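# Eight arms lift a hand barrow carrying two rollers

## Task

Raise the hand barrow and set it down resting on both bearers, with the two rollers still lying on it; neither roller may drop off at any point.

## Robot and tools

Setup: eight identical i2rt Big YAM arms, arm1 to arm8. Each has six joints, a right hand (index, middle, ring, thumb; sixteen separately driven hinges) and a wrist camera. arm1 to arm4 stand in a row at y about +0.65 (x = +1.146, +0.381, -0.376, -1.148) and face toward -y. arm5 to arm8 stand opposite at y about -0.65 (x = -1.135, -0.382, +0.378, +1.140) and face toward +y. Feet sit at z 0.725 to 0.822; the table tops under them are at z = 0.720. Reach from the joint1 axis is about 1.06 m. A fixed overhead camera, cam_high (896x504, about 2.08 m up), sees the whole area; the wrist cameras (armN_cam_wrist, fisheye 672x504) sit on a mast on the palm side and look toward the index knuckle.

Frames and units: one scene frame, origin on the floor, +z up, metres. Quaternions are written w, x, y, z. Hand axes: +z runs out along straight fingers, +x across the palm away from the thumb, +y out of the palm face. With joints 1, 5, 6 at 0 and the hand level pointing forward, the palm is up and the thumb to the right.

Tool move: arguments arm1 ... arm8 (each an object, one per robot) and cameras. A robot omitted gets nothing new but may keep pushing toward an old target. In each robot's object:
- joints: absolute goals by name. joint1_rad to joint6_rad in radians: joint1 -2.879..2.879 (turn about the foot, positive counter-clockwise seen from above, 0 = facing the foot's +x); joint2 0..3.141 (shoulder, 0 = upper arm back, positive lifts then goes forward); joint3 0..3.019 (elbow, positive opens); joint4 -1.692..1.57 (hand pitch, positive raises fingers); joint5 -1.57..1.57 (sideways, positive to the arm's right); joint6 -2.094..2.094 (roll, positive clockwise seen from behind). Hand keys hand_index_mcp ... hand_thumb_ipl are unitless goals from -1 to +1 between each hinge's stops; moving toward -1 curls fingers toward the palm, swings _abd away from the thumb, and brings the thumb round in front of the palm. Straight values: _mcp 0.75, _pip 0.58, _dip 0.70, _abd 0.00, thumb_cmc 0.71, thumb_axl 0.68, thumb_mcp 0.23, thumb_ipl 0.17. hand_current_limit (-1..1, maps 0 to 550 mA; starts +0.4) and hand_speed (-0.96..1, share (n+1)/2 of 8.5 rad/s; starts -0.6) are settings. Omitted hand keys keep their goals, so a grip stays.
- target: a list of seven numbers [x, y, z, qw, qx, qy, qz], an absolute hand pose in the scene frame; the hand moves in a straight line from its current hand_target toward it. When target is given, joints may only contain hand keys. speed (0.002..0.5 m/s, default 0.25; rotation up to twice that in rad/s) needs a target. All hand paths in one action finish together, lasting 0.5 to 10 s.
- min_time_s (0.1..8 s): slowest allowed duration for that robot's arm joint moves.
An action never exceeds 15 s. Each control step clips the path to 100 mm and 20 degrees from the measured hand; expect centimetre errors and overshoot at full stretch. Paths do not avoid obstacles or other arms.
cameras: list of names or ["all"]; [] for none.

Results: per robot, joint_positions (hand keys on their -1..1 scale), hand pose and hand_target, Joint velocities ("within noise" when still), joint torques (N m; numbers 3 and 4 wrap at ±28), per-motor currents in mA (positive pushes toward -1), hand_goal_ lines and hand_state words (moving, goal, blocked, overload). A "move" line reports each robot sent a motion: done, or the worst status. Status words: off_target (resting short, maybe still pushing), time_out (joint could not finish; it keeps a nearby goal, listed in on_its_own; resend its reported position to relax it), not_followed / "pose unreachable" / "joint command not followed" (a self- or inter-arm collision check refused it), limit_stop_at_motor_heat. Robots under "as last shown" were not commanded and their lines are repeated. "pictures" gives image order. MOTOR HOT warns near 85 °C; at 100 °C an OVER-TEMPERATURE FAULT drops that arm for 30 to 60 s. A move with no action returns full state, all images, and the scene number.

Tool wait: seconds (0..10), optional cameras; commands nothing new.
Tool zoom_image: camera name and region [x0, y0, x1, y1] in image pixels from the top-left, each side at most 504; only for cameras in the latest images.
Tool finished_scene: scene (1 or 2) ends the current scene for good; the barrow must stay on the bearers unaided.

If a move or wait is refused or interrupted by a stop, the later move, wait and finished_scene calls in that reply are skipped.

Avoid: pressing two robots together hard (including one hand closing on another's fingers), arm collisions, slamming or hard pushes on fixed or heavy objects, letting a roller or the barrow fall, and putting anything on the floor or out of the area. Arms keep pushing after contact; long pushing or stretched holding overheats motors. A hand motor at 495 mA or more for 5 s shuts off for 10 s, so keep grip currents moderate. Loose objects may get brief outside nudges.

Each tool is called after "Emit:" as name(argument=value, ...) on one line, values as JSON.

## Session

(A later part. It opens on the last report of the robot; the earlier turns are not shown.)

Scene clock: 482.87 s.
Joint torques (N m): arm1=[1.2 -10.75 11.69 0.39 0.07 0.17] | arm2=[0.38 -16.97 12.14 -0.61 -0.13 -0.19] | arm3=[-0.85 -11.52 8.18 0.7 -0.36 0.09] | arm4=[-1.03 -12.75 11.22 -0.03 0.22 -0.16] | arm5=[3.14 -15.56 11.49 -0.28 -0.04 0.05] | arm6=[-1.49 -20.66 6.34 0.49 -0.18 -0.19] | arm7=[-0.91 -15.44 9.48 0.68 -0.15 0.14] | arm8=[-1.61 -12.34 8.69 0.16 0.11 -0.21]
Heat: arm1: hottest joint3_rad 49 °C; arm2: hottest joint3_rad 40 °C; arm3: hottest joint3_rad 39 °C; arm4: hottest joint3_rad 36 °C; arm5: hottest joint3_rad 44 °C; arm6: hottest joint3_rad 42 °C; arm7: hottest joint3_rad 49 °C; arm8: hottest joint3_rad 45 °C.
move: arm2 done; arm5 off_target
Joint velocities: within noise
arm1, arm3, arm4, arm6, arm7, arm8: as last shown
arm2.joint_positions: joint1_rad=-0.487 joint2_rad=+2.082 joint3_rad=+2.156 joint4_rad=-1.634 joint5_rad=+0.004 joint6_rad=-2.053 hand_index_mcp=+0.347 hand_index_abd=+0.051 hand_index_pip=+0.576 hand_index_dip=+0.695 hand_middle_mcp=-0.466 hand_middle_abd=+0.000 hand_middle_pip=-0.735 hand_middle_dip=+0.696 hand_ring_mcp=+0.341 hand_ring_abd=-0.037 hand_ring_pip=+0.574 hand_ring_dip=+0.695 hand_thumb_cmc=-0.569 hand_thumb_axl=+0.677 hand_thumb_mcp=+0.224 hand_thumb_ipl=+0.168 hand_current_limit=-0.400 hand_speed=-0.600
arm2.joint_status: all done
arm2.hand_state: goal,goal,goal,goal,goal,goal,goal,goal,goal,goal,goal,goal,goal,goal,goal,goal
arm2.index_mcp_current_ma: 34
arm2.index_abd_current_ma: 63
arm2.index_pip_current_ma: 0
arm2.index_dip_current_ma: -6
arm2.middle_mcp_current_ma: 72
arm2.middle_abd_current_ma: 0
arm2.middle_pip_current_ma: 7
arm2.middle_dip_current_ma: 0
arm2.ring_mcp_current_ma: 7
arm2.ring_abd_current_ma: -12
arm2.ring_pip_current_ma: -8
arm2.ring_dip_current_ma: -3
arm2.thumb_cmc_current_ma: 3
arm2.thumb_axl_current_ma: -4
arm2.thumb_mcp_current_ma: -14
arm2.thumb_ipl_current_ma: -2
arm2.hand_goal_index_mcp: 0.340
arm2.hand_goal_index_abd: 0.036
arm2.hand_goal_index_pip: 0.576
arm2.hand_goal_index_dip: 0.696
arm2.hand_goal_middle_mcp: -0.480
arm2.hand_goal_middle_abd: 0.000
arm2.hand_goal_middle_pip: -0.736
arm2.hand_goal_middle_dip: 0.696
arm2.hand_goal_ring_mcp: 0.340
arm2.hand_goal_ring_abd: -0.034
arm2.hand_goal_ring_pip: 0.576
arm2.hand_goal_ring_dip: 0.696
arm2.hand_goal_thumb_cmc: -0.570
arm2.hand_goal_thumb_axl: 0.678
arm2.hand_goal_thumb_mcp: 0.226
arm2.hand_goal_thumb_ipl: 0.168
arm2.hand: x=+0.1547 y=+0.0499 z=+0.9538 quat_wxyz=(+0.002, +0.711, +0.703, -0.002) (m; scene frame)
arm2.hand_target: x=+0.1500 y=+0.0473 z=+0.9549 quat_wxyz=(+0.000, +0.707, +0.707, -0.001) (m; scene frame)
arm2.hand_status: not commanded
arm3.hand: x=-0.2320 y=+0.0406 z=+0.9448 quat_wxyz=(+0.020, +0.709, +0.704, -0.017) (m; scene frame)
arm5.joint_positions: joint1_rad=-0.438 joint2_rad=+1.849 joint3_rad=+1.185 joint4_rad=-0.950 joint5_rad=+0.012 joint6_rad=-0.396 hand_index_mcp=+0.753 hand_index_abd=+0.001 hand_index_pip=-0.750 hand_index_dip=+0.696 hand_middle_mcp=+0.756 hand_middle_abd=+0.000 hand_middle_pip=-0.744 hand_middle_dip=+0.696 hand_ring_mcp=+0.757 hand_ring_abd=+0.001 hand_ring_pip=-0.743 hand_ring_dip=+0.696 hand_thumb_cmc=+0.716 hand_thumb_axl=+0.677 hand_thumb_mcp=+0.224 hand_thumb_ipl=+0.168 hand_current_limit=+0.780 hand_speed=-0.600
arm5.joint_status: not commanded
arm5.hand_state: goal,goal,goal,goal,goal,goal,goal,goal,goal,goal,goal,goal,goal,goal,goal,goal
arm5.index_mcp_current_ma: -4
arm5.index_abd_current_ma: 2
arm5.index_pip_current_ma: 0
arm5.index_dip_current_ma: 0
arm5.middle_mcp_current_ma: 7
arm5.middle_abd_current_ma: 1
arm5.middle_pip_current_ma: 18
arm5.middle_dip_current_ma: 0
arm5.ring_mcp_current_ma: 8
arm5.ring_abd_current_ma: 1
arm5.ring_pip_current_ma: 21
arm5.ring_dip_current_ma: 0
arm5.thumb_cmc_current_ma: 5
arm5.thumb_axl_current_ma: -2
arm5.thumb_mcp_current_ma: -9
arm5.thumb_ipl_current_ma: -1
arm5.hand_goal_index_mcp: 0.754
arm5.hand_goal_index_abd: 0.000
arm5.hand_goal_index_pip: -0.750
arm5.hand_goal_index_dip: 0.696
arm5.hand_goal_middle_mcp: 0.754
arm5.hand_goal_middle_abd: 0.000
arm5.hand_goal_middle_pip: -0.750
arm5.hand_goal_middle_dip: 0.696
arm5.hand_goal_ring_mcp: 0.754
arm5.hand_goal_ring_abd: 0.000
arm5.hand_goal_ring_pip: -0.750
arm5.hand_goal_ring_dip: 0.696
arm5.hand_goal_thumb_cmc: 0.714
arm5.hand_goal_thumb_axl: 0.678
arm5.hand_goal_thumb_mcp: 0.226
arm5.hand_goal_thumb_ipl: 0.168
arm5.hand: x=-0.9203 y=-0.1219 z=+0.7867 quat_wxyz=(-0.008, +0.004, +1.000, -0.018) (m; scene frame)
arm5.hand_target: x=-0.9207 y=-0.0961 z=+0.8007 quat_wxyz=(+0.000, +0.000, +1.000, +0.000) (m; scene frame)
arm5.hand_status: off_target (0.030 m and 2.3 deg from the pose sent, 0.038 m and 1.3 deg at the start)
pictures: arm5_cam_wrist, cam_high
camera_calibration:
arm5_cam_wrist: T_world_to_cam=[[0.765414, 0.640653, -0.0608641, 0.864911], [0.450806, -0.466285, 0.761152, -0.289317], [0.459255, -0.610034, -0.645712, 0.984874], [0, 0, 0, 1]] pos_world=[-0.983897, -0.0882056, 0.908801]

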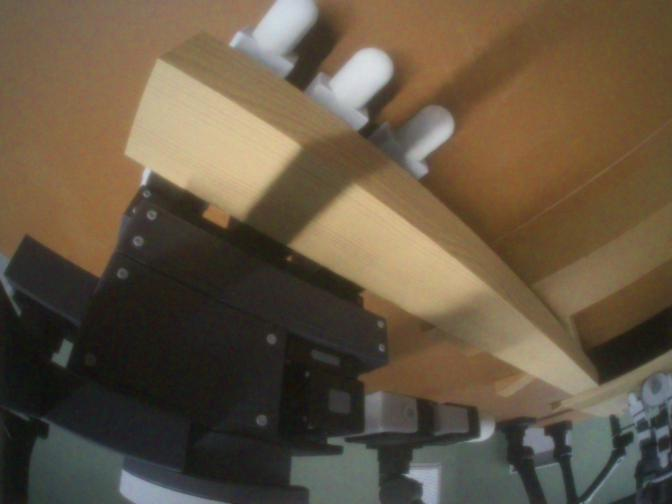

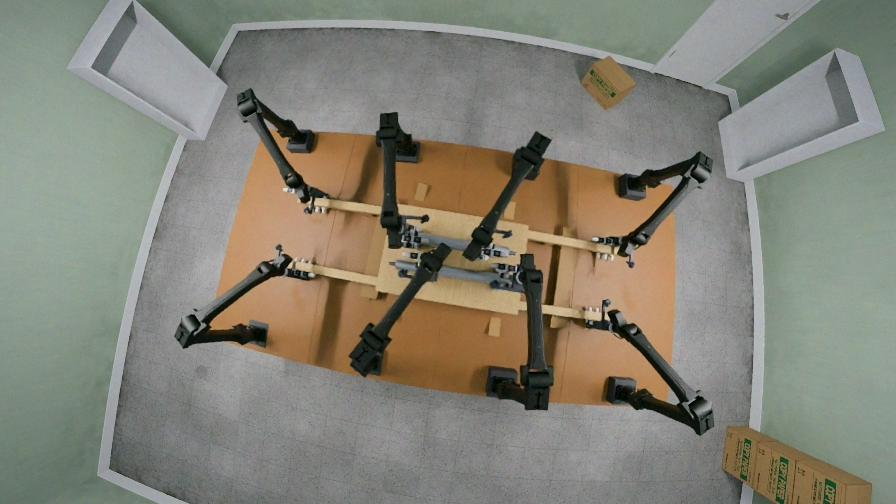

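Emit:
move(arm1={"target":[0.878,0.138,0.830,0.0349,0.9994,0,0],"speed":0.04,"joints":{"hand_index_pip":-1.0,"hand_middle_pip":-1.0,"hand_ring_pip":-1.0,"hand_thumb_cmc":-0.57}}, arm8={"target":[0.892,-0.165,0.840,0,0,0.9994,0.0349],"speed":0.04,"joints":{"hand_index_pip":-1.0,"hand_middle_pip":-1.0,"hand_ring_pip":-1.0,"hand_thumb_cmc":-0.57}}, arm4={"target":[-0.943,0.168,0.834,0.0349,0.9994,0,0],"speed":0.04,"joints":{"hand_index_pip":-1.0,"hand_middle_pip":-1.0,"hand_ring_pip":-1.0,"hand_thumb_cmc":-0.57}}, arm5={"target":[-0.920,-0.110,0.840,0,0,0.9994,0.0349],"speed":0.04,"joints":{"hand_index_pip":-1.0,"hand_middle_pip":-1.0,"hand_ring_pip":-1.0,"hand_thumb_cmc":-0.57}}, cameras=["cam_high","arm1_cam_wrist","arm8_cam_wrist","arm4_cam_wrist","arm5_cam_wrist"])

Emit:
zoom_image(camera="cam_high", region=[370, 180, 540, 320])

Scene clock: 503.90 s.
Joint torques (N m): arm1=[0.21 -16.5 9.95 0.13 -0.6 0.01] | arm2=[0.38 -16.38 11.77 -0.44 -0.2 -0.17] | arm3=[-0.79 -11.46 8.2 0.7 -0.36 0.1] | arm4=[-0.38 -19.6 9.22 -0.18 0.82 -0.02] | arm5=[1.67 -23 8.17 -0.24 -0.81 -0.14] | arm6=[-1.49 -20.72 6.32 0.47 -0.18 -0.18] | arm7=[-0.85 -15.44 9.43 0.66 -0.14 0.14] | arm8=[-0.67 -19.25 7.08 0.23 0.53 -0.03]
Heat: arm1: hottest joint3_rad 50 °C; arm2: hottest joint3_rad 41 °C; arm3: hottest joint3_rad 39 °C; arm4: hottest joint3_rad 36 °C; arm5: hottest joint3_rad 47 °C; arm6: hottest joint3_rad 42 °C; arm7: hottest joint3_rad 48 °C; arm8: hottest joint3_rad 46 °C.
move: arm1 off_target; arm4 off_target; arm5 off_target; arm8 off_target
Joint velocities: arm1=[within noise] | arm2=[within noise] | arm3=[within noise] | arm4=[0.005 -0.005 -0.012 -0.007 0.022 -0.154] | arm5=[within noise] | arm6=[within noise] | arm7=[within noise] | arm8=[within noise]
arm1.joint_positions: joint1_rad=-0.509 joint2_rad=+1.728 joint3_rad=+1.241 joint4_rad=-1.084 joint5_rad=-0.023 joint6_rad=-0.518 hand_index_mcp=+0.766 hand_index_abd=+0.000 hand_index_pip=-0.979 hand_index_dip=+0.704 hand_middle_mcp=+0.770 hand_middle_abd=+0.000 hand_middle_pip=-0.972 hand_middle_dip=+0.705 hand_ring_mcp=+0.779 hand_ring_abd=-0.001 hand_ring_pip=-0.971 hand_ring_dip=+0.709 hand_thumb_cmc=-0.568 hand_thumb_axl=+0.677 hand_thumb_mcp=+0.223 hand_thumb_ipl=+0.168 hand_current_limit=+0.780 hand_speed=-0.600
arm1.joint_status: hand_index_pip off_target (ended at -0.979, target -1.000); hand_middle_pip off_target (ended at -0.972, target -1.000); hand_ring_pip off_target (ended at -0.971, target -1.000); the others done
arm1.hand_state: goal,goal,blocked,goal,goal,goal,blocked,goal,blocked,goal,blocked,goal,goal,goal,goal,goal
arm1.index_mcp_current_ma: 7
arm1.index_abd_current_ma: 0
arm1.index_pip_current_ma: 16
arm1.index_dip_current_ma: 3
arm1.middle_mcp_current_ma: 11
arm1.middle_abd_current_ma: 0
arm1.middle_pip_current_ma: 26
arm1.middle_dip_current_ma: 4
arm1.ring_mcp_current_ma: 24
arm1.ring_abd_current_ma: 0
arm1.ring_pip_current_ma: 27
arm1.ring_dip_current_ma: 8
arm1.thumb_cmc_current_ma: 0
arm1.thumb_axl_current_ma: 0
arm1.thumb_mcp_current_ma: -1
arm1.thumb_ipl_current_ma: 0
arm1.hand_goal_index_mcp: 0.754
arm1.hand_goal_index_abd: 0.000
arm1.hand_goal_index_pip: -1.000
arm1.hand_goal_index_dip: 0.696
arm1.hand_goal_middle_mcp: 0.754
arm1.hand_goal_middle_abd: 0.000
arm1.hand_goal_middle_pip: -1.000
arm1.hand_goal_middle_dip: 0.696
arm1.hand_goal_ring_mcp: 0.754
arm1.hand_goal_ring_abd: 0.000
arm1.hand_goal_ring_pip: -1.000
arm1.hand_goal_ring_dip: 0.696
arm1.hand_goal_thumb_cmc: -0.570
arm1.hand_goal_thumb_axl: 0.678
arm1.hand_goal_thumb_mcp: 0.226
arm1.hand_goal_thumb_ipl: 0.168
arm1.hand: x=+0.8846 y=+0.1483 z=+0.7831 quat_wxyz=(-0.002, +1.000, -0.001, +0.014) (m; scene frame)
arm1.hand_target: x=+0.8784 y=+0.1389 z=+0.8290 quat_wxyz=(+0.035, +0.999, +0.000, +0.000) (m; scene frame)
arm1.hand_status: off_target (0.048 m and 4.5 deg from the pose sent, 0.058 m and 5.2 deg at the start)
arm2, arm3, arm6, arm7: as last shown
arm4.joint_positions: joint1_rad=+0.533 joint2_rad=+1.743 joint3_rad=+1.082 joint4_rad=-0.927 joint5_rad=+0.014 joint6_rad=+0.526 hand_index_mcp=+0.790 hand_index_abd=+0.000 hand_index_pip=-0.954 hand_index_dip=+0.712 hand_middle_mcp=+0.784 hand_middle_abd=+0.000 hand_middle_pip=-0.958 hand_middle_dip=+0.713 hand_ring_mcp=+0.777 hand_ring_abd=-0.002 hand_ring_pip=-0.960 hand_ring_dip=+0.713 hand_thumb_cmc=-0.568 hand_thumb_axl=+0.677 hand_thumb_mcp=+0.223 hand_thumb_ipl=+0.168 hand_current_limit=+0.780 hand_speed=-0.600
arm4.joint_status: hand_index_pip off_target (ended at -0.954, target -1.000); hand_middle_pip off_target (ended at -0.958, target -1.000); hand_ring_pip off_target (ended at -0.960, target -1.000); the others done
arm4.hand_state: blocked,goal,blocked,goal,blocked,goal,blocked,goal,blocked,goal,blocked,goal,goal,goal,goal,goal
arm4.index_mcp_current_ma: 72
arm4.index_abd_current_ma: 0
arm4.index_pip_current_ma: 95
arm4.index_dip_current_ma: 21
arm4.middle_mcp_current_ma: 57
arm4.middle_abd_current_ma: 0
arm4.middle_pip_current_ma: 83
arm4.middle_dip_current_ma: 24
arm4.ring_mcp_current_ma: 38
arm4.ring_abd_current_ma: -1
arm4.ring_pip_current_ma: 78
arm4.ring_dip_current_ma: 22
arm4.thumb_cmc_current_ma: 1
arm4.thumb_axl_current_ma: 0
arm4.thumb_mcp_current_ma: -2
arm4.thumb_ipl_current_ma: 0
arm4.hand_goal_index_mcp: 0.754
arm4.hand_goal_index_abd: 0.000
arm4.hand_goal_index_pip: -1.000
arm4.hand_goal_index_dip: 0.696
arm4.hand_goal_middle_mcp: 0.754
arm4.hand_goal_middle_abd: 0.000
arm4.hand_goal_middle_pip: -1.000
arm4.hand_goal_middle_dip: 0.696
arm4.hand_goal_ring_mcp: 0.754
arm4.hand_goal_ring_abd: 0.000
arm4.hand_goal_ring_pip: -1.000
arm4.hand_goal_ring_dip: 0.696
arm4.hand_goal_thumb_cmc: -0.570
arm4.hand_goal_thumb_axl: 0.678
arm4.hand_goal_thumb_mcp: 0.226
arm4.hand_goal_thumb_ipl: 0.168
arm4.hand: x=-0.9473 y=+0.1779 z=+0.7924 quat_wxyz=(+0.001, +1.000, +0.000, -0.010) (m; scene frame)
arm4.hand_target: x=-0.9434 y=+0.1684 z=+0.8326 quat_wxyz=(+0.035, +0.999, +0.000, +0.000) (m; scene frame)
arm4.hand_status: off_target (0.043 m and 4.1 deg from the pose sent, 0.052 m and 4.7 deg at the start)
arm5.joint_positions: joint1_rad=-0.438 joint2_rad=+1.821 joint3_rad=+1.164 joint4_rad=-0.933 joint5_rad=+0.005 joint6_rad=-0.395 hand_index_mcp=+0.764 hand_index_abd=+0.001 hand_index_pip=-0.979 hand_index_dip=+0.703 hand_middle_mcp=+0.770 hand_middle_abd=+0.000 hand_middle_pip=-0.974 hand_middle_dip=+0.704 hand_ring_mcp=+0.775 hand_ring_abd=+0.000 hand_ring_pip=-0.968 hand_ring_dip=+0.705 hand_thumb_cmc=-0.567 hand_thumb_axl=+0.677 hand_thumb_mcp=+0.224 hand_thumb_ipl=+0.168 hand_current_limit=+0.780 hand_speed=-0.600
arm5.joint_status: hand_index_pip off_target (ended at -0.979, target -1.000); hand_middle_pip off_target (ended at -0.974, target -1.000); hand_ring_pip off_target (ended at -0.968, target -1.000); the others done
arm5.hand_state: goal,goal,blocked,goal,goal,goal,blocked,goal,blocked,goal,blocked,goal,goal,goal,goal,goal
arm5.index_mcp_current_ma: 35
arm5.index_abd_current_ma: 2
arm5.index_pip_current_ma: 73
arm5.index_dip_current_ma: 22
arm5.middle_mcp_current_ma: 58
arm5.middle_abd_current_ma: 1
arm5.middle_pip_current_ma: 93
arm5.middle_dip_current_ma: 25
arm5.ring_mcp_current_ma: 80
arm5.ring_abd_current_ma: 0
arm5.ring_pip_current_ma: 118
arm5.ring_dip_current_ma: 30
arm5.thumb_cmc_current_ma: 8
arm5.thumb_axl_current_ma: -2
arm5.thumb_mcp_current_ma: -9
arm5.thumb_ipl_current_ma: -1
arm5.hand_goal_index_mcp: 0.754
arm5.hand_goal_index_abd: 0.000
arm5.hand_goal_index_pip: -1.000
arm5.hand_goal_index_dip: 0.696
arm5.hand_goal_middle_mcp: 0.754
arm5.hand_goal_middle_abd: 0.000
arm5.hand_goal_middle_pip: -1.000
arm5.hand_goal_middle_dip: 0.696
arm5.hand_goal_ring_mcp: 0.754
arm5.hand_goal_ring_abd: 0.000
arm5.hand_goal_ring_pip: -1.000
arm5.hand_goal_ring_dip: 0.696
arm5.hand_goal_thumb_cmc: -0.570
arm5.hand_goal_thumb_axl: 0.678
arm5.hand_goal_thumb_mcp: 0.226
arm5.hand_goal_thumb_ipl: 0.168
arm5.hand: x=-0.9222 y=-0.1235 z=+0.7951 quat_wxyz=(-0.007, +0.005, +1.000, -0.006) (m; scene frame)
arm5.hand_target: x=-0.9201 y=-0.1106 z=+0.8388 quat_wxyz=(+0.000, +0.000, +0.999, +0.035) (m; scene frame)
arm5.hand_status: off_target (0.047 m and 4.8 deg from the pose sent, 0.055 m and 6.1 deg at the start)
arm8.joint_positions: joint1_rad=+0.546 joint2_rad=+1.769 joint3_rad=+1.150 joint4_rad=-0.954 joint5_rad=+0.015 joint6_rad=+0.597 hand_index_mcp=+0.773 hand_index_abd=+0.001 hand_index_pip=-0.976 hand_index_dip=+0.702 hand_middle_mcp=+0.765 hand_middle_abd=+0.000 hand_middle_pip=-0.982 hand_middle_dip=+0.701 hand_ring_mcp=+0.757 hand_ring_abd=-0.001 hand_ring_pip=-0.988 hand_ring_dip=+0.698 hand_thumb_cmc=-0.568 hand_thumb_axl=+0.677 hand_thumb_mcp=+0.223 hand_thumb_ipl=+0.168 hand_current_limit=+0.780 hand_speed=-0.600
arm8.joint_status: hand_index_pip off_target (ended at -0.976, target -1.000); the others done
arm8.hand_state: goal,goal,blocked,goal,goal,goal,goal,goal,goal,goal,goal,goal,goal,goal,goal,goal
arm8.index_mcp_current_ma: 45
arm8.index_abd_current_ma: 0
arm8.index_pip_current_ma: 57
arm8.index_dip_current_ma: 10
arm8.middle_mcp_current_ma: 21
arm8.middle_abd_current_ma: 0
arm8.middle_pip_current_ma: 38
arm8.middle_dip_current_ma: 7
arm8.ring_mcp_current_ma: 4
arm8.ring_abd_current_ma: -1
arm8.ring_pip_current_ma: 23
arm8.ring_dip_current_ma: 3
arm8.thumb_cmc_current_ma: 3
arm8.thumb_axl_current_ma: -1
arm8.thumb_mcp_current_ma: -4
arm8.thumb_ipl_current_ma: 0
arm8.hand_goal_index_mcp: 0.754
arm8.hand_goal_index_abd: 0.000
arm8.hand_goal_index_pip: -1.000
arm8.hand_goal_index_dip: 0.696
arm8.hand_goal_middle_mcp: 0.754
arm8.hand_goal_middle_abd: 0.000
arm8.hand_goal_middle_pip: -1.000
arm8.hand_goal_middle_dip: 0.696
arm8.hand_goal_ring_mcp: 0.754
arm8.hand_goal_ring_abd: 0.000
arm8.hand_goal_ring_pip: -1.000
arm8.hand_goal_ring_dip: 0.696
arm8.hand_goal_thumb_cmc: -0.570
arm8.hand_goal_thumb_axl: 0.678
arm8.hand_goal_thumb_mcp: 0.226
arm8.hand_goal_thumb_ipl: 0.168
arm8.hand: x=+0.8982 y=-0.1746 z=+0.8020 quat_wxyz=(+0.013, +0.000, +1.000, +0.004) (m; scene frame)
arm8.hand_target: x=+0.8924 y=-0.1654 z=+0.8390 quat_wxyz=(+0.000, +0.000, +0.999, +0.035) (m; scene frame)
arm8.hand_status: off_target (0.040 m and 3.8 deg from the pose sent, 0.051 m and 4.4 deg at the start)
pictures: arm1_cam_wrist, arm4_cam_wrist, arm5_cam_wrist, arm8_cam_wrist, cam_high
camera_calibration:
arm1_cam_wrist: T_world_to_cam=[[-0.747546, -0.660658, -0.0686009, 0.844718], [-0.498823, 0.490209, 0.714753, -0.235215], [-0.438578, 0.56853, -0.696005, 0.970382], [0, 0, 0, 1]] pos_world=[0.939723, 0.121683, 0.90146]
arm4_cam_wrist: T_world_to_cam=[[-0.765212, -0.643512, 0.0185117, -0.59179], [-0.424878, 0.526415, 0.736455, -1.12701], [-0.483663, 0.555679, -0.676233, 0.099598], [0, 0, 0, 1]] pos_world=[-0.883515, 0.157106, 0.908299]
arm5_cam_wrist: T_world_to_cam=[[0.76614, 0.641218, -0.0432421, 0.854575], [0.448194, -0.484865, 0.751018, -0.292367], [0.460599, -0.594766, -0.658864, 1.00372], [0, 0, 0, 1]] pos_world=[-0.986001, -0.0927467, 0.917844]
arm8_cam_wrist: T_world_to_cam=[[0.748376, 0.662434, 0.0333872, -0.554968], [0.43334, -0.526428, 0.731499, -1.11286], [0.502146, -0.532968, -0.681025, 0.130112], [0, 0, 0, 1]] pos_world=[0.832236, -0.148864, 0.921193]

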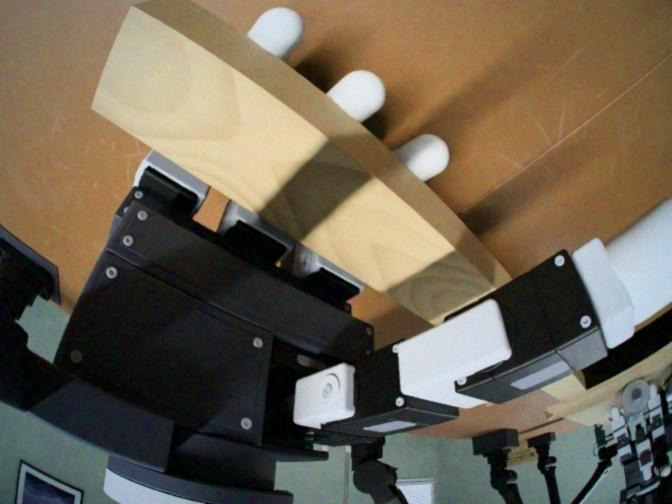

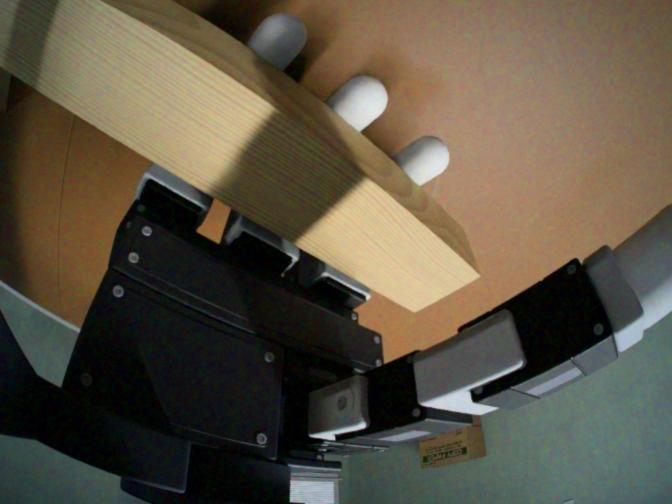

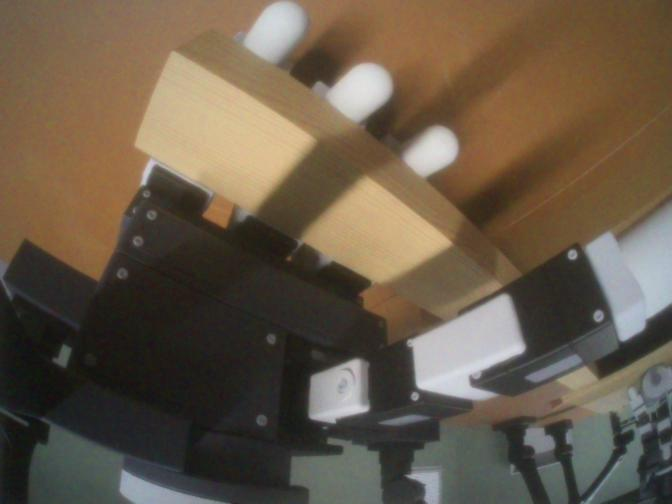

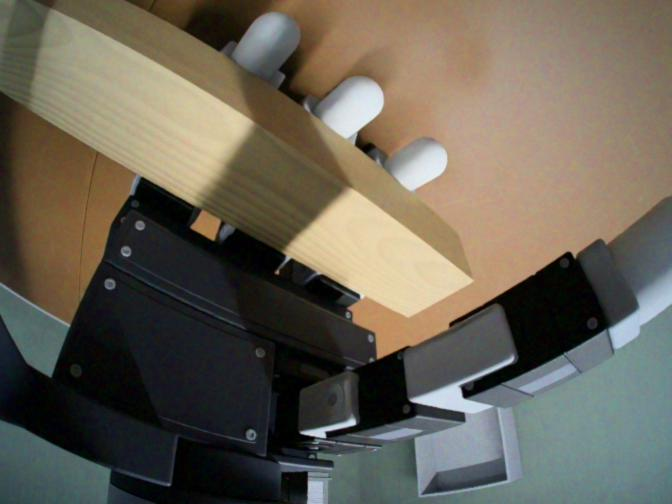

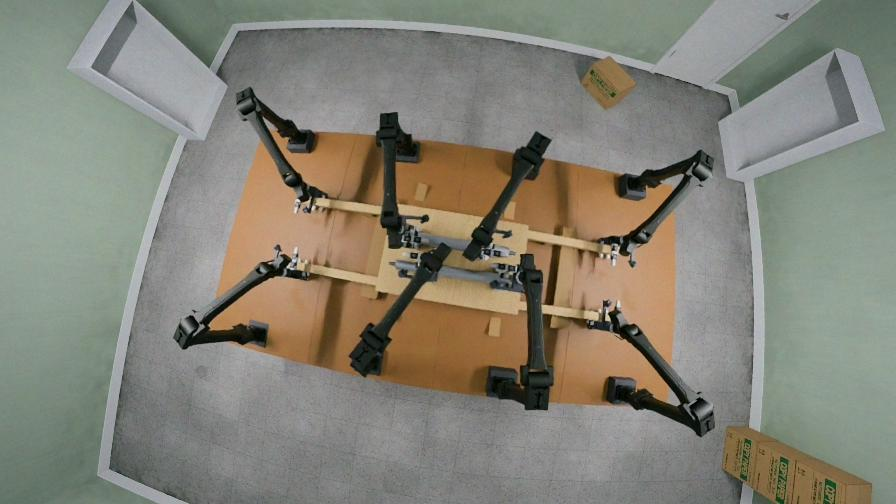

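Scaled by 2.965 from the camera's 896x504 image, which has a finer 1280x720 frame.

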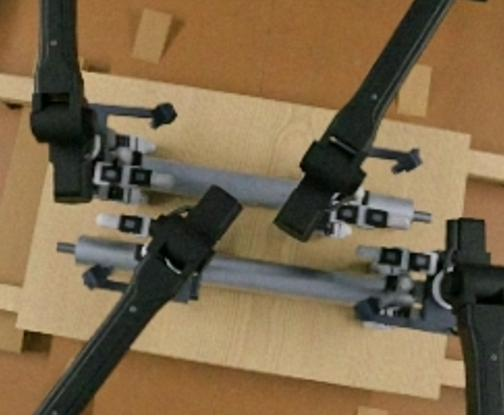

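Emit:
move(arm1={"joints":{"hand_thumb_mcp":-0.28,"hand_thumb_ipl":-0.34}}, arm8={"joints":{"hand_thumb_mcp":-0.28,"hand_thumb_ipl":-0.34}}, arm4={"joints":{"hand_thumb_mcp":-0.28,"hand_thumb_ipl":-0.34}}, arm5={"joints":{"hand_thumb_mcp":-0.28,"hand_thumb_ipl":-0.34}}, cameras=["arm1_cam_wrist","arm8_cam_wrist","arm4_cam_wrist","arm5_cam_wrist"])

Scene clock: 515.93 s.
Joint torques (N m): arm1=[-0.09 -16.5 9.95 0.06 -0.52 0.01] | arm2=[0.73 -17.14 12.12 -0.5 -0.22 -0.16] | arm3=[-0.85 -11.52 8.2 0.72 -0.36 0.1] | arm4=[-0.21 -19.55 9.2 -0.21 0.78 0] | arm5=[1.55 -22.89 8.24 -0.27 -0.79 -0.13] | arm6=[-1.49 -20.6 6.31 0.49 -0.19 -0.18] | arm7=[-0.85 -15.56 9.47 0.72 -0.14 0.14] | arm8=[-0.5 -18.96 7.24 0.1 0.51 -0.01]
Heat: arm1: hottest joint3_rad 49 °C; arm2: hottest joint3_rad 41 °C; arm3: hottest joint3_rad 39 °C; arm4: hottest joint3_rad 36 °C; arm5: hottest joint3_rad 46 °C; arm6: hottest joint3_rad 42 °C; arm7: hottest joint3_rad 48 °C; arm8: hottest joint3_rad 45 °C.
move: arm1 off_target; arm4 off_target; arm5 done; arm8 done
Joint velocities: within noise
arm1.joint_positions: joint1_rad=-0.509 joint2_rad=+1.727 joint3_rad=+1.241 joint4_rad=-1.084 joint5_rad=-0.024 joint6_rad=-0.519 hand_index_mcp=+0.768 hand_index_abd=+0.000 hand_index_pip=-0.979 hand_index_dip=+0.704 hand_middle_mcp=+0.771 hand_middle_abd=+0.000 hand_middle_pip=-0.972 hand_middle_dip=+0.706 hand_ring_mcp=+0.780 hand_ring_abd=-0.001 hand_ring_pip=-0.971 hand_ring_dip=+0.709 hand_thumb_cmc=-0.567 hand_thumb_axl=+0.681 hand_thumb_mcp=-0.245 hand_thumb_ipl=-0.300 hand_current_limit=+0.780 hand_speed=-0.600
arm1.joint_status: hand_thumb_mcp off_target (ended at -0.245, target -0.280); hand_thumb_ipl off_target (ended at -0.300, target -0.340)
arm1.hand_state: goal,goal,blocked,goal,goal,goal,blocked,goal,blocked,goal,blocked,goal,goal,goal,blocked,blocked
arm1.index_mcp_current_ma: 9
arm1.index_abd_current_ma: 0
arm1.index_pip_current_ma: 17
arm1.index_dip_current_ma: 3
arm1.middle_mcp_current_ma: 13
arm1.middle_abd_current_ma: 0
arm1.middle_pip_current_ma: 26
arm1.middle_dip_current_ma: 4
arm1.ring_mcp_current_ma: 26
arm1.ring_abd_current_ma: 0
arm1.ring_pip_current_ma: 27
arm1.ring_dip_current_ma: 8
arm1.thumb_cmc_current_ma: 1
arm1.thumb_axl_current_ma: 1
arm1.thumb_mcp_current_ma: 59
arm1.thumb_ipl_current_ma: 78
arm1.hand_goal_index_mcp: 0.754
arm1.hand_goal_index_abd: 0.000
arm1.hand_goal_index_pip: -1.000
arm1.hand_goal_index_dip: 0.696
arm1.hand_goal_middle_mcp: 0.754
arm1.hand_goal_middle_abd: 0.000
arm1.hand_goal_middle_pip: -1.000
arm1.hand_goal_middle_dip: 0.696
arm1.hand_goal_ring_mcp: 0.754
arm1.hand_goal_ring_abd: 0.000
arm1.hand_goal_ring_pip: -1.000
arm1.hand_goal_ring_dip: 0.696
arm1.hand_goal_thumb_cmc: -0.570
arm1.hand_goal_thumb_axl: 0.678
arm1.hand_goal_thumb_mcp: -0.280
arm1.hand_goal_thumb_ipl: -0.340
arm1.hand: x=+0.8848 y=+0.1481 z=+0.7834 quat_wxyz=(-0.001, +1.000, -0.001, +0.015) (m; scene frame)
arm1.hand_target: x=+0.8784 y=+0.1389 z=+0.8291 quat_wxyz=(+0.035, +0.999, +0.000, +0.000) (m; scene frame)
arm1.hand_status: not commanded
arm2, arm3, arm6, arm7: as last shown
arm4.joint_positions: joint1_rad=+0.533 joint2_rad=+1.743 joint3_rad=+1.082 joint4_rad=-0.927 joint5_rad=+0.015 joint6_rad=+0.524 hand_index_mcp=+0.791 hand_index_abd=+0.000 hand_index_pip=-0.954 hand_index_dip=+0.712 hand_middle_mcp=+0.786 hand_middle_abd=+0.000 hand_middle_pip=-0.958 hand_middle_dip=+0.713 hand_ring_mcp=+0.778 hand_ring_abd=-0.002 hand_ring_pip=-0.960 hand_ring_dip=+0.713 hand_thumb_cmc=-0.568 hand_thumb_axl=+0.677 hand_thumb_mcp=-0.261 hand_thumb_ipl=-0.309 hand_current_limit=+0.780 hand_speed=-0.600
arm4.joint_status: hand_thumb_ipl off_target (ended at -0.309, target -0.340); the others done
arm4.hand_state: blocked,goal,blocked,goal,blocked,goal,blocked,goal,blocked,goal,blocked,goal,goal,goal,goal,blocked
arm4.index_mcp_current_ma: 77
arm4.index_abd_current_ma: 0
arm4.index_pip_current_ma: 96
arm4.index_dip_current_ma: 21
arm4.middle_mcp_current_ma: 61
arm4.middle_abd_current_ma: 0
arm4.middle_pip_current_ma: 83
arm4.middle_dip_current_ma: 24
arm4.ring_mcp_current_ma: 40
arm4.ring_abd_current_ma: -1
arm4.ring_pip_current_ma: 78
arm4.ring_dip_current_ma: 22
arm4.thumb_cmc_current_ma: 1
arm4.thumb_axl_current_ma: 0
arm4.thumb_mcp_current_ma: 39
arm4.thumb_ipl_current_ma: 83
arm4.hand_goal_index_mcp: 0.754
arm4.hand_goal_index_abd: 0.000
arm4.hand_goal_index_pip: -1.000
arm4.hand_goal_index_dip: 0.696
arm4.hand_goal_middle_mcp: 0.754
arm4.hand_goal_middle_abd: 0.000
arm4.hand_goal_middle_pip: -1.000
arm4.hand_goal_middle_dip: 0.696
arm4.hand_goal_ring_mcp: 0.754
arm4.hand_goal_ring_abd: 0.000
arm4.hand_goal_ring_pip: -1.000
arm4.hand_goal_ring_dip: 0.696
arm4.hand_goal_thumb_cmc: -0.570
arm4.hand_goal_thumb_axl: 0.678
arm4.hand_goal_thumb_mcp: -0.280
arm4.hand_goal_thumb_ipl: -0.340
arm4.hand: x=-0.9473 y=+0.1778 z=+0.7924 quat_wxyz=(+0.001, +1.000, +0.001, -0.011) (m; scene frame)
arm4.hand_target: x=-0.9435 y=+0.1684 z=+0.8326 quat_wxyz=(+0.035, +0.999, +0.000, +0.000) (m; scene frame)
arm4.hand_status: not commanded
arm5.joint_positions: joint1_rad=-0.438 joint2_rad=+1.821 joint3_rad=+1.164 joint4_rad=-0.933 joint5_rad=+0.004 joint6_rad=-0.395 hand_index_mcp=+0.765 hand_index_abd=+0.001 hand_index_pip=-0.979 hand_index_dip=+0.703 hand_middle_mcp=+0.770 hand_middle_abd=+0.000 hand_middle_pip=-0.974 hand_middle_dip=+0.704 hand_ring_mcp=+0.776 hand_ring_abd=+0.000 hand_ring_pip=-0.968 hand_ring_dip=+0.705 hand_thumb_cmc=-0.567 hand_thumb_axl=+0.677 hand_thumb_mcp=-0.274 hand_thumb_ipl=-0.326 hand_current_limit=+0.780 hand_speed=-0.600
arm5.joint_status: all done
arm5.hand_state: goal,goal,blocked,goal,goal,goal,blocked,goal,blocked,goal,blocked,goal,goal,goal,goal,goal
arm5.index_mcp_current_ma: 37
arm5.index_abd_current_ma: 2
arm5.index_pip_current_ma: 73
arm5.index_dip_current_ma: 22
arm5.middle_mcp_current_ma: 61
arm5.middle_abd_current_ma: 1
arm5.middle_pip_current_ma: 94
arm5.middle_dip_current_ma: 25
arm5.ring_mcp_current_ma: 83
arm5.ring_abd_current_ma: 0
arm5.ring_pip_current_ma: 119
arm5.ring_dip_current_ma: 30
arm5.thumb_cmc_current_ma: 8
arm5.thumb_axl_current_ma: -2
arm5.thumb_mcp_current_ma: 22
arm5.thumb_ipl_current_ma: 64
arm5.hand_goal_index_mcp: 0.754
arm5.hand_goal_index_abd: 0.000
arm5.hand_goal_index_pip: -1.000
arm5.hand_goal_index_dip: 0.696
arm5.hand_goal_middle_mcp: 0.754
arm5.hand_goal_middle_abd: 0.000
arm5.hand_goal_middle_pip: -1.000
arm5.hand_goal_middle_dip: 0.696
arm5.hand_goal_ring_mcp: 0.754
arm5.hand_goal_ring_abd: 0.000
arm5.hand_goal_ring_pip: -1.000
arm5.hand_goal_ring_dip: 0.696
arm5.hand_goal_thumb_cmc: -0.570
arm5.hand_goal_thumb_axl: 0.678
arm5.hand_goal_thumb_mcp: -0.280
arm5.hand_goal_thumb_ipl: -0.340
arm5.hand: x=-0.9222 y=-0.1234 z=+0.7954 quat_wxyz=(-0.007, +0.005, +1.000, -0.005) (m; scene frame)
arm5.hand_target: x=-0.9201 y=-0.1105 z=+0.8390 quat_wxyz=(+0.000, +0.000, +0.999, +0.035) (m; scene frame)
arm5.hand_status: not commanded
arm8.joint_positions: joint1_rad=+0.546 joint2_rad=+1.769 joint3_rad=+1.150 joint4_rad=-0.954 joint5_rad=+0.015 joint6_rad=+0.597 hand_index_mcp=+0.773 hand_index_abd=+0.001 hand_index_pip=-0.975 hand_index_dip=+0.702 hand_middle_mcp=+0.765 hand_middle_abd=+0.000 hand_middle_pip=-0.982 hand_middle_dip=+0.701 hand_ring_mcp=+0.757 hand_ring_abd=-0.001 hand_ring_pip=-0.988 hand_ring_dip=+0.699 hand_thumb_cmc=-0.568 hand_thumb_axl=+0.677 hand_thumb_mcp=-0.278 hand_thumb_ipl=-0.333 hand_current_limit=+0.780 hand_speed=-0.600
arm8.joint_status: all done
arm8.hand_state: goal,goal,blocked,goal,goal,goal,goal,goal,goal,goal,goal,goal,goal,goal,goal,goal
arm8.index_mcp_current_ma: 45
arm8.index_abd_current_ma: 0
arm8.index_pip_current_ma: 57
arm8.index_dip_current_ma: 10
arm8.middle_mcp_current_ma: 22
arm8.middle_abd_current_ma: 0
arm8.middle_pip_current_ma: 38
arm8.middle_dip_current_ma: 7
arm8.ring_mcp_current_ma: 4
arm8.ring_abd_current_ma: -1
arm8.ring_pip_current_ma: 24
arm8.ring_dip_current_ma: 3
arm8.thumb_cmc_current_ma: 3
arm8.thumb_axl_current_ma: -1
arm8.thumb_mcp_current_ma: 4
arm8.thumb_ipl_current_ma: 16
arm8.hand_goal_index_mcp: 0.754
arm8.hand_goal_index_abd: 0.000
arm8.hand_goal_index_pip: -1.000
arm8.hand_goal_index_dip: 0.696
arm8.hand_goal_middle_mcp: 0.754
arm8.hand_goal_middle_abd: 0.000
arm8.hand_goal_middle_pip: -1.000
arm8.hand_goal_middle_dip: 0.696
arm8.hand_goal_ring_mcp: 0.754
arm8.hand_goal_ring_abd: 0.000
arm8.hand_goal_ring_pip: -1.000
arm8.hand_goal_ring_dip: 0.696
arm8.hand_goal_thumb_cmc: -0.570
arm8.hand_goal_thumb_axl: 0.678
arm8.hand_goal_thumb_mcp: -0.280
arm8.hand_goal_thumb_ipl: -0.340
arm8.hand: x=+0.8982 y=-0.1745 z=+0.8022 quat_wxyz=(+0.013, +0.000, +1.000, +0.004) (m; scene frame)
arm8.hand_target: x=+0.8925 y=-0.1654 z=+0.8392 quat_wxyz=(+0.000, +0.000, +0.999, +0.035) (m; scene frame)
arm8.hand_status: not commanded
pictures: arm1_cam_wrist, arm4_cam_wrist, arm5_cam_wrist, arm8_cam_wrist
camera_calibration:
arm1_cam_wrist: T_world_to_cam=[[-0.746761, -0.661546, -0.0685927, 0.844248], [-0.49993, 0.490306, 0.713912, -0.233536], [-0.438654, 0.567413, -0.696868, 0.971667], [0, 0, 0, 1]] pos_world=[0.939926, 0.121675, 0.901757]
arm4_cam_wrist: T_world_to_cam=[[-0.763962, -0.644961, 0.0197072, -0.591483], [-0.425083, 0.526023, 0.736617, -1.12731], [-0.485455, 0.55437, -0.676023, 0.098145], [0, 0, 0, 1]] pos_world=[-0.883426, 0.157099, 0.9084]
arm5_cam_wrist: T_world_to_cam=[[0.76608, 0.641322, -0.0427525, 0.85409], [0.448311, -0.485489, 0.750545, -0.292103], [0.460585, -0.594144, -0.659435, 1.00449], [0, 0, 0, 1]] pos_world=[-0.986001, -0.0927486, 0.918146]
arm8_cam_wrist: T_world_to_cam=[[0.7484, 0.662385, 0.0338172, -0.555399], [0.43329, -0.526886, 0.731198, -1.11276], [0.502153, -0.532576, -0.681326, 0.130578], [0, 0, 0, 1]] pos_world=[0.832236, -0.148864, 0.921393]

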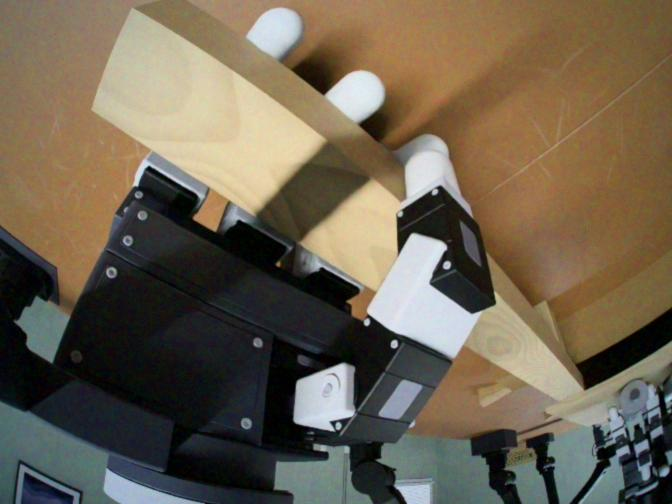

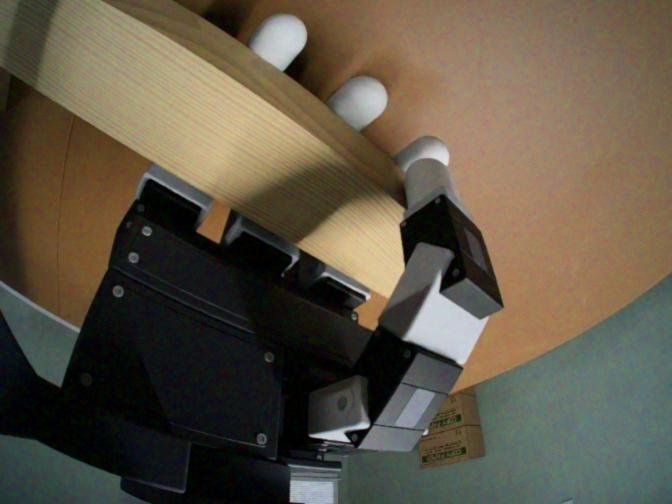

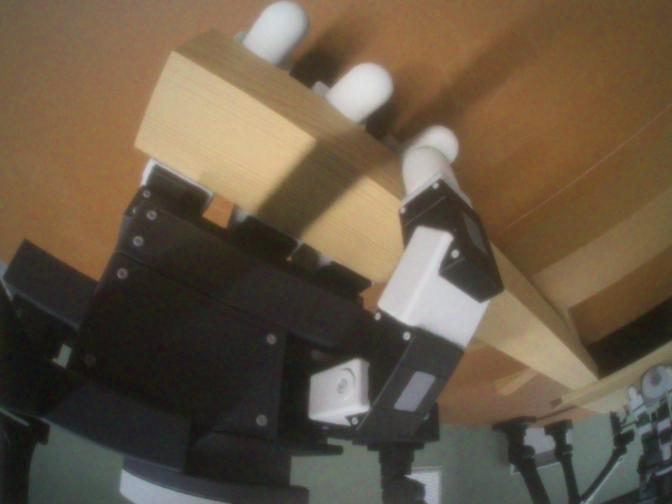

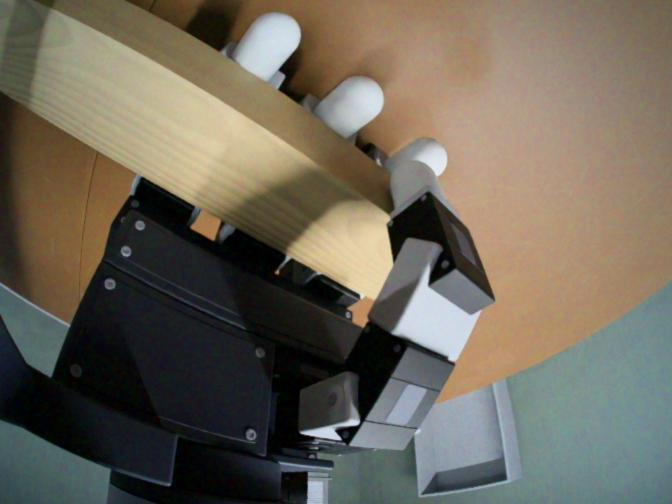

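Emit:
move(arm1={"joints":{"joint1_rad":-0.509,"joint2_rad":1.557,"joint3_rad":1.241,"joint4_rad":-1.084,"joint5_rad":0,"joint6_rad":-0.519},"min_time_s":3}, arm8={"joints":{"joint1_rad":0.546,"joint2_rad":1.599,"joint3_rad":1.150,"joint4_rad":-0.954,"joint5_rad":0,"joint6_rad":0.597},"min_time_s":3}, arm4={"joints":{"joint1_rad":0.533,"joint2_rad":1.573,"joint3_rad":1.082,"joint4_rad":-0.927,"joint5_rad":0,"joint6_rad":0.524},"min_time_s":3}, arm5={"joints":{"joint1_rad":-0.438,"joint2_rad":1.651,"joint3_rad":1.164,"joint4_rad":-0.933,"joint5_rad":0,"joint6_rad":-0.395},"min_time_s":3}, cameras=["cam_high"])

Emit:
zoom_image(camera="cam_high", region=[370, 180, 540, 320])

Scene clock: 563.90 s.
Joint torques (N m): arm1=[-0.09 -21.6 9.26 -0.18 -0.11 0.12] | arm2=[0.38 -16.97 12.34 -0.38 -0.19 -0.17] | arm3=[-0.91 -11.52 8.21 0.69 -0.36 0.1] | arm4=[-0.03 -24.53 10.19 -0.53 0.31 0.04] | arm5=[1.73 -29.22 9.09 -1.25 -0.39 -0.05] | arm6=[-1.44 -20.72 6.32 0.49 -0.19 -0.18] | arm7=[-0.91 -15.56 9.47 0.69 -0.14 0.15] | arm8=[-0.56 -24.64 7.88 -0.21 0.09 0.01]
Heat: arm1: hottest joint3_rad 47 °C; arm2: hottest joint3_rad 42 °C; arm3: hottest joint3_rad 38 °C; arm4: hottest joint3_rad 35 °C; arm5: hottest joint3_rad 43 °C; arm6: hottest joint3_rad 41 °C; arm7: hottest joint3_rad 47 °C; arm8: hottest joint3_rad 44 °C.
move: arm1 time_out; arm4 done; arm5 time_out; arm8 done
Joint velocities: within noise
arm1.joint_positions: joint1_rad=-0.503 joint2_rad=+1.697 joint3_rad=+1.222 joint4_rad=-1.064 joint5_rad=-0.001 joint6_rad=-0.520 hand_index_mcp=+0.809 hand_index_abd=+0.000 hand_index_pip=-0.928 hand_index_dip=+0.724 hand_middle_mcp=+0.798 hand_middle_abd=+0.000 hand_middle_pip=-0.926 hand_middle_dip=+0.725 hand_ring_mcp=+0.797 hand_ring_abd=-0.001 hand_ring_pip=-0.935 hand_ring_dip=+0.731 hand_thumb_cmc=-0.567 hand_thumb_axl=+0.681 hand_thumb_mcp=-0.244 hand_thumb_ipl=-0.300 hand_current_limit=+0.780 hand_speed=-0.600
arm1.joint_status: joint2_rad time_out (moved -0.030 of -0.170); the others done
arm1.hand_state: blocked,goal,blocked,blocked,blocked,goal,blocked,blocked,blocked,goal,blocked,blocked,goal,goal,blocked,blocked
arm1.index_mcp_current_ma: 89
arm1.index_abd_current_ma: 0
arm1.index_pip_current_ma: 124
arm1.index_dip_current_ma: 27
arm1.middle_mcp_current_ma: 62
arm1.middle_abd_current_ma: 0
arm1.middle_pip_current_ma: 132
arm1.middle_dip_current_ma: 27
arm1.ring_mcp_current_ma: 58
arm1.ring_abd_current_ma: 0
arm1.ring_pip_current_ma: 105
arm1.ring_dip_current_ma: 37
arm1.thumb_cmc_current_ma: 1
arm1.thumb_axl_current_ma: 1
arm1.thumb_mcp_current_ma: 60
arm1.thumb_ipl_current_ma: 78
arm1.hand_goal_index_mcp: 0.754
arm1.hand_goal_index_abd: 0.000
arm1.hand_goal_index_pip: -1.000
arm1.hand_goal_index_dip: 0.696
arm1.hand_goal_middle_mcp: 0.754
arm1.hand_goal_middle_abd: 0.000
arm1.hand_goal_middle_pip: -1.000
arm1.hand_goal_middle_dip: 0.696
arm1.hand_goal_ring_mcp: 0.754
arm1.hand_goal_ring_abd: 0.000
arm1.hand_goal_ring_pip: -1.000
arm1.hand_goal_ring_dip: 0.696
arm1.hand_goal_thumb_cmc: -0.570
arm1.hand_goal_thumb_axl: 0.678
arm1.hand_goal_thumb_mcp: -0.280
arm1.hand_goal_thumb_ipl: -0.340
arm1.on_its_own: joint2_rad reads +1.697 and still pushes toward +1.557 since a time_out
arm1.hand: x=+0.8855 y=+0.1494 z=+0.7930 quat_wxyz=(+0.006, +1.000, +0.004, -0.003) (m; scene frame)
arm1.hand_target: x=+0.8794 y=+0.1463 z=+0.8767 quat_wxyz=(+0.067, +0.997, +0.000, -0.038) (m; scene frame)
arm1.hand_status: not commanded
arm2, arm3, arm6, arm7: as last shown
arm4.joint_positions: joint1_rad=+0.529 joint2_rad=+1.707 joint3_rad=+1.056 joint4_rad=-0.903 joint5_rad=-0.005 joint6_rad=+0.515 hand_index_mcp=+0.813 hand_index_abd=+0.000 hand_index_pip=-0.908 hand_index_dip=+0.732 hand_middle_mcp=+0.814 hand_middle_abd=+0.000 hand_middle_pip=-0.904 hand_middle_dip=+0.740 hand_ring_mcp=+0.810 hand_ring_abd=-0.002 hand_ring_pip=-0.895 hand_ring_dip=+0.743 hand_thumb_cmc=-0.569 hand_thumb_axl=+0.677 hand_thumb_mcp=-0.253 hand_thumb_ipl=-0.309 hand_current_limit=+0.780 hand_speed=-0.600
arm4.joint_status: all done
arm4.hand_state: blocked,goal,blocked,blocked,blocked,goal,blocked,blocked,blocked,goal,blocked,blocked,goal,goal,blocked,blocked
arm4.index_mcp_current_ma: 148
arm4.index_abd_current_ma: 0
arm4.index_pip_current_ma: 256
arm4.index_dip_current_ma: 68
arm4.middle_mcp_current_ma: 151
arm4.middle_abd_current_ma: 0
arm4.middle_pip_current_ma: 275
arm4.middle_dip_current_ma: 90
arm4.ring_mcp_current_ma: 139
arm4.ring_abd_current_ma: -1
arm4.ring_pip_current_ma: 312
arm4.ring_dip_current_ma: 100
arm4.thumb_cmc_current_ma: 0
arm4.thumb_axl_current_ma: 0
arm4.thumb_mcp_current_ma: 65
arm4.thumb_ipl_current_ma: 83
arm4.hand_goal_index_mcp: 0.754
arm4.hand_goal_index_abd: 0.000
arm4.hand_goal_index_pip: -1.000
arm4.hand_goal_index_dip: 0.696
arm4.hand_goal_middle_mcp: 0.754
arm4.hand_goal_middle_abd: 0.000
arm4.hand_goal_middle_pip: -1.000
arm4.hand_goal_middle_dip: 0.696
arm4.hand_goal_ring_mcp: 0.754
arm4.hand_goal_ring_abd: 0.000
arm4.hand_goal_ring_pip: -1.000
arm4.hand_goal_ring_dip: 0.696
arm4.hand_goal_thumb_cmc: -0.570
arm4.hand_goal_thumb_axl: 0.678
arm4.hand_goal_thumb_mcp: -0.280
arm4.hand_goal_thumb_ipl: -0.340
arm4.hand: x=-0.9466 y=+0.1809 z=+0.8008 quat_wxyz=(+0.011, +1.000, +0.003, +0.007) (m; scene frame)
arm4.hand_target: x=-0.9382 y=+0.1683 z=+0.8765 quat_wxyz=(+0.071, +0.997, +0.001, +0.039) (m; scene frame)
arm4.hand_status: not commanded
arm5.joint_positions: joint1_rad=-0.438 joint2_rad=+1.792 joint3_rad=+1.141 joint4_rad=-0.906 joint5_rad=+0.007 joint6_rad=-0.395 hand_index_mcp=+0.792 hand_index_abd=+0.001 hand_index_pip=-0.932 hand_index_dip=+0.724 hand_middle_mcp=+0.794 hand_middle_abd=+0.000 hand_middle_pip=-0.929 hand_middle_dip=+0.723 hand_ring_mcp=+0.796 hand_ring_abd=+0.000 hand_ring_pip=-0.926 hand_ring_dip=+0.722 hand_thumb_cmc=-0.567 hand_thumb_axl=+0.677 hand_thumb_mcp=-0.264 hand_thumb_ipl=-0.326 hand_current_limit=+0.780 hand_speed=-0.600
arm5.joint_status: joint2_rad time_out (moved -0.029 of -0.170); the others done
arm5.hand_state: blocked,goal,blocked,blocked,blocked,goal,blocked,blocked,blocked,goal,blocked,blocked,goal,goal,goal,goal
arm5.index_mcp_current_ma: 157
arm5.index_abd_current_ma: 1
arm5.index_pip_current_ma: 279
arm5.index_dip_current_ma: 104
arm5.middle_mcp_current_ma: 166
arm5.middle_abd_current_ma: 0
arm5.middle_pip_current_ma: 291
arm5.middle_dip_current_ma: 97
arm5.ring_mcp_current_ma: 174
arm5.ring_abd_current_ma: -1
arm5.ring_pip_current_ma: 305
arm5.ring_dip_current_ma: 94
arm5.thumb_cmc_current_ma: 8
arm5.thumb_axl_current_ma: -2
arm5.thumb_mcp_current_ma: 72
arm5.thumb_ipl_current_ma: 67
arm5.hand_goal_index_mcp: 0.754
arm5.hand_goal_index_abd: 0.000
arm5.hand_goal_index_pip: -1.000
arm5.hand_goal_index_dip: 0.696
arm5.hand_goal_middle_mcp: 0.754
arm5.hand_goal_middle_abd: 0.000
arm5.hand_goal_middle_pip: -1.000
arm5.hand_goal_middle_dip: 0.696
arm5.hand_goal_ring_mcp: 0.754
arm5.hand_goal_ring_abd: 0.000
arm5.hand_goal_ring_pip: -1.000
arm5.hand_goal_ring_dip: 0.696
arm5.hand_goal_thumb_cmc: -0.570
arm5.hand_goal_thumb_axl: 0.678
arm5.hand_goal_thumb_mcp: -0.280
arm5.hand_goal_thumb_ipl: -0.340
arm5.on_its_own: joint2_rad reads +1.792 and still pushes toward +1.651 since a time_out
arm5.hand: x=-0.9219 y=-0.1243 z=+0.8043 quat_wxyz=(+0.001, +0.005, +1.000, +0.009) (m; scene frame)
arm5.hand_target: x=-0.9160 y=-0.1108 z=+0.8890 quat_wxyz=(+0.024, +0.006, +0.997, +0.073) (m; scene frame)
arm5.hand_status: not commanded
arm8.joint_positions: joint1_rad=+0.544 joint2_rad=+1.734 joint3_rad=+1.125 joint4_rad=-0.934 joint5_rad=-0.001 joint6_rad=+0.587 hand_index_mcp=+0.796 hand_index_abd=+0.001 hand_index_pip=-0.928 hand_index_dip=+0.721 hand_middle_mcp=+0.793 hand_middle_abd=+0.000 hand_middle_pip=-0.924 hand_middle_dip=+0.725 hand_ring_mcp=+0.789 hand_ring_abd=-0.001 hand_ring_pip=-0.917 hand_ring_dip=+0.725 hand_thumb_cmc=-0.569 hand_thumb_axl=+0.677 hand_thumb_mcp=-0.268 hand_thumb_ipl=-0.331 hand_current_limit=+0.780 hand_speed=-0.600
arm8.joint_status: all done
arm8.hand_state: blocked,goal,blocked,blocked,blocked,goal,blocked,blocked,blocked,goal,blocked,blocked,goal,goal,goal,goal
arm8.index_mcp_current_ma: 125
arm8.index_abd_current_ma: 0
arm8.index_pip_current_ma: 228
arm8.index_dip_current_ma: 59
arm8.middle_mcp_current_ma: 111
arm8.middle_abd_current_ma: 0
arm8.middle_pip_current_ma: 244
arm8.middle_dip_current_ma: 71
arm8.ring_mcp_current_ma: 98
arm8.ring_abd_current_ma: -1
arm8.ring_pip_current_ma: 274
arm8.ring_dip_current_ma: 72
arm8.thumb_cmc_current_ma: 1
arm8.thumb_axl_current_ma: -1
arm8.thumb_mcp_current_ma: 31
arm8.thumb_ipl_current_ma: 22
arm8.hand_goal_index_mcp: 0.754
arm8.hand_goal_index_abd: 0.000
arm8.hand_goal_index_pip: -1.000
arm8.hand_goal_index_dip: 0.696
arm8.hand_goal_middle_mcp: 0.754
arm8.hand_goal_middle_abd: 0.000
arm8.hand_goal_middle_pip: -1.000
arm8.hand_goal_middle_dip: 0.696
arm8.hand_goal_ring_mcp: 0.754
arm8.hand_goal_ring_abd: 0.000
arm8.hand_goal_ring_pip: -1.000
arm8.hand_goal_ring_dip: 0.696
arm8.hand_goal_thumb_cmc: -0.570
arm8.hand_goal_thumb_axl: 0.678
arm8.hand_goal_thumb_mcp: -0.280
arm8.hand_goal_thumb_ipl: -0.340
arm8.hand: x=+0.8974 y=-0.1780 z=+0.8108 quat_wxyz=(-0.002, -0.005, +1.000, +0.012) (m; scene frame)
arm8.hand_target: x=+0.8884 y=-0.1668 z=+0.8886 quat_wxyz=(-0.041, -0.001, +0.997, +0.070) (m; scene frame)
arm8.hand_status: not commanded
pictures: cam_high

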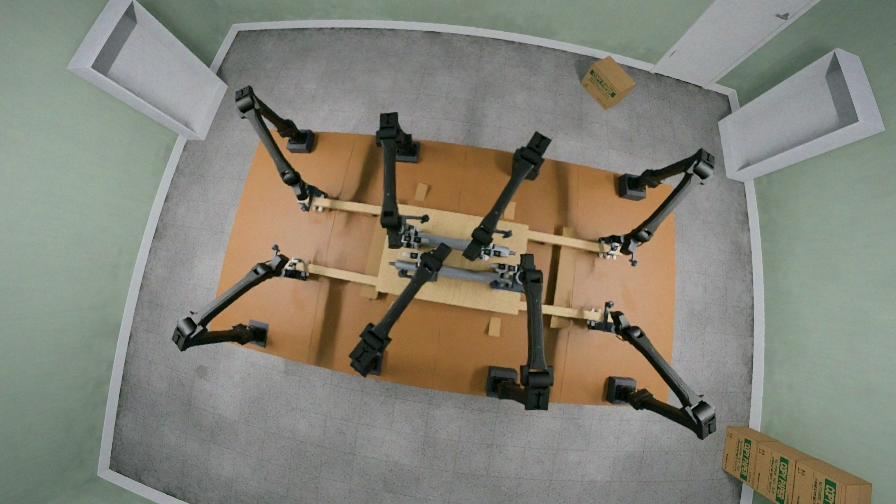

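Scaled by 2.965 from the camera's 896x504 image, which has a finer 1280x720 frame.

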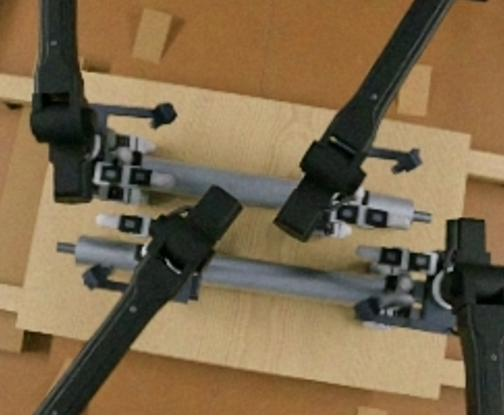

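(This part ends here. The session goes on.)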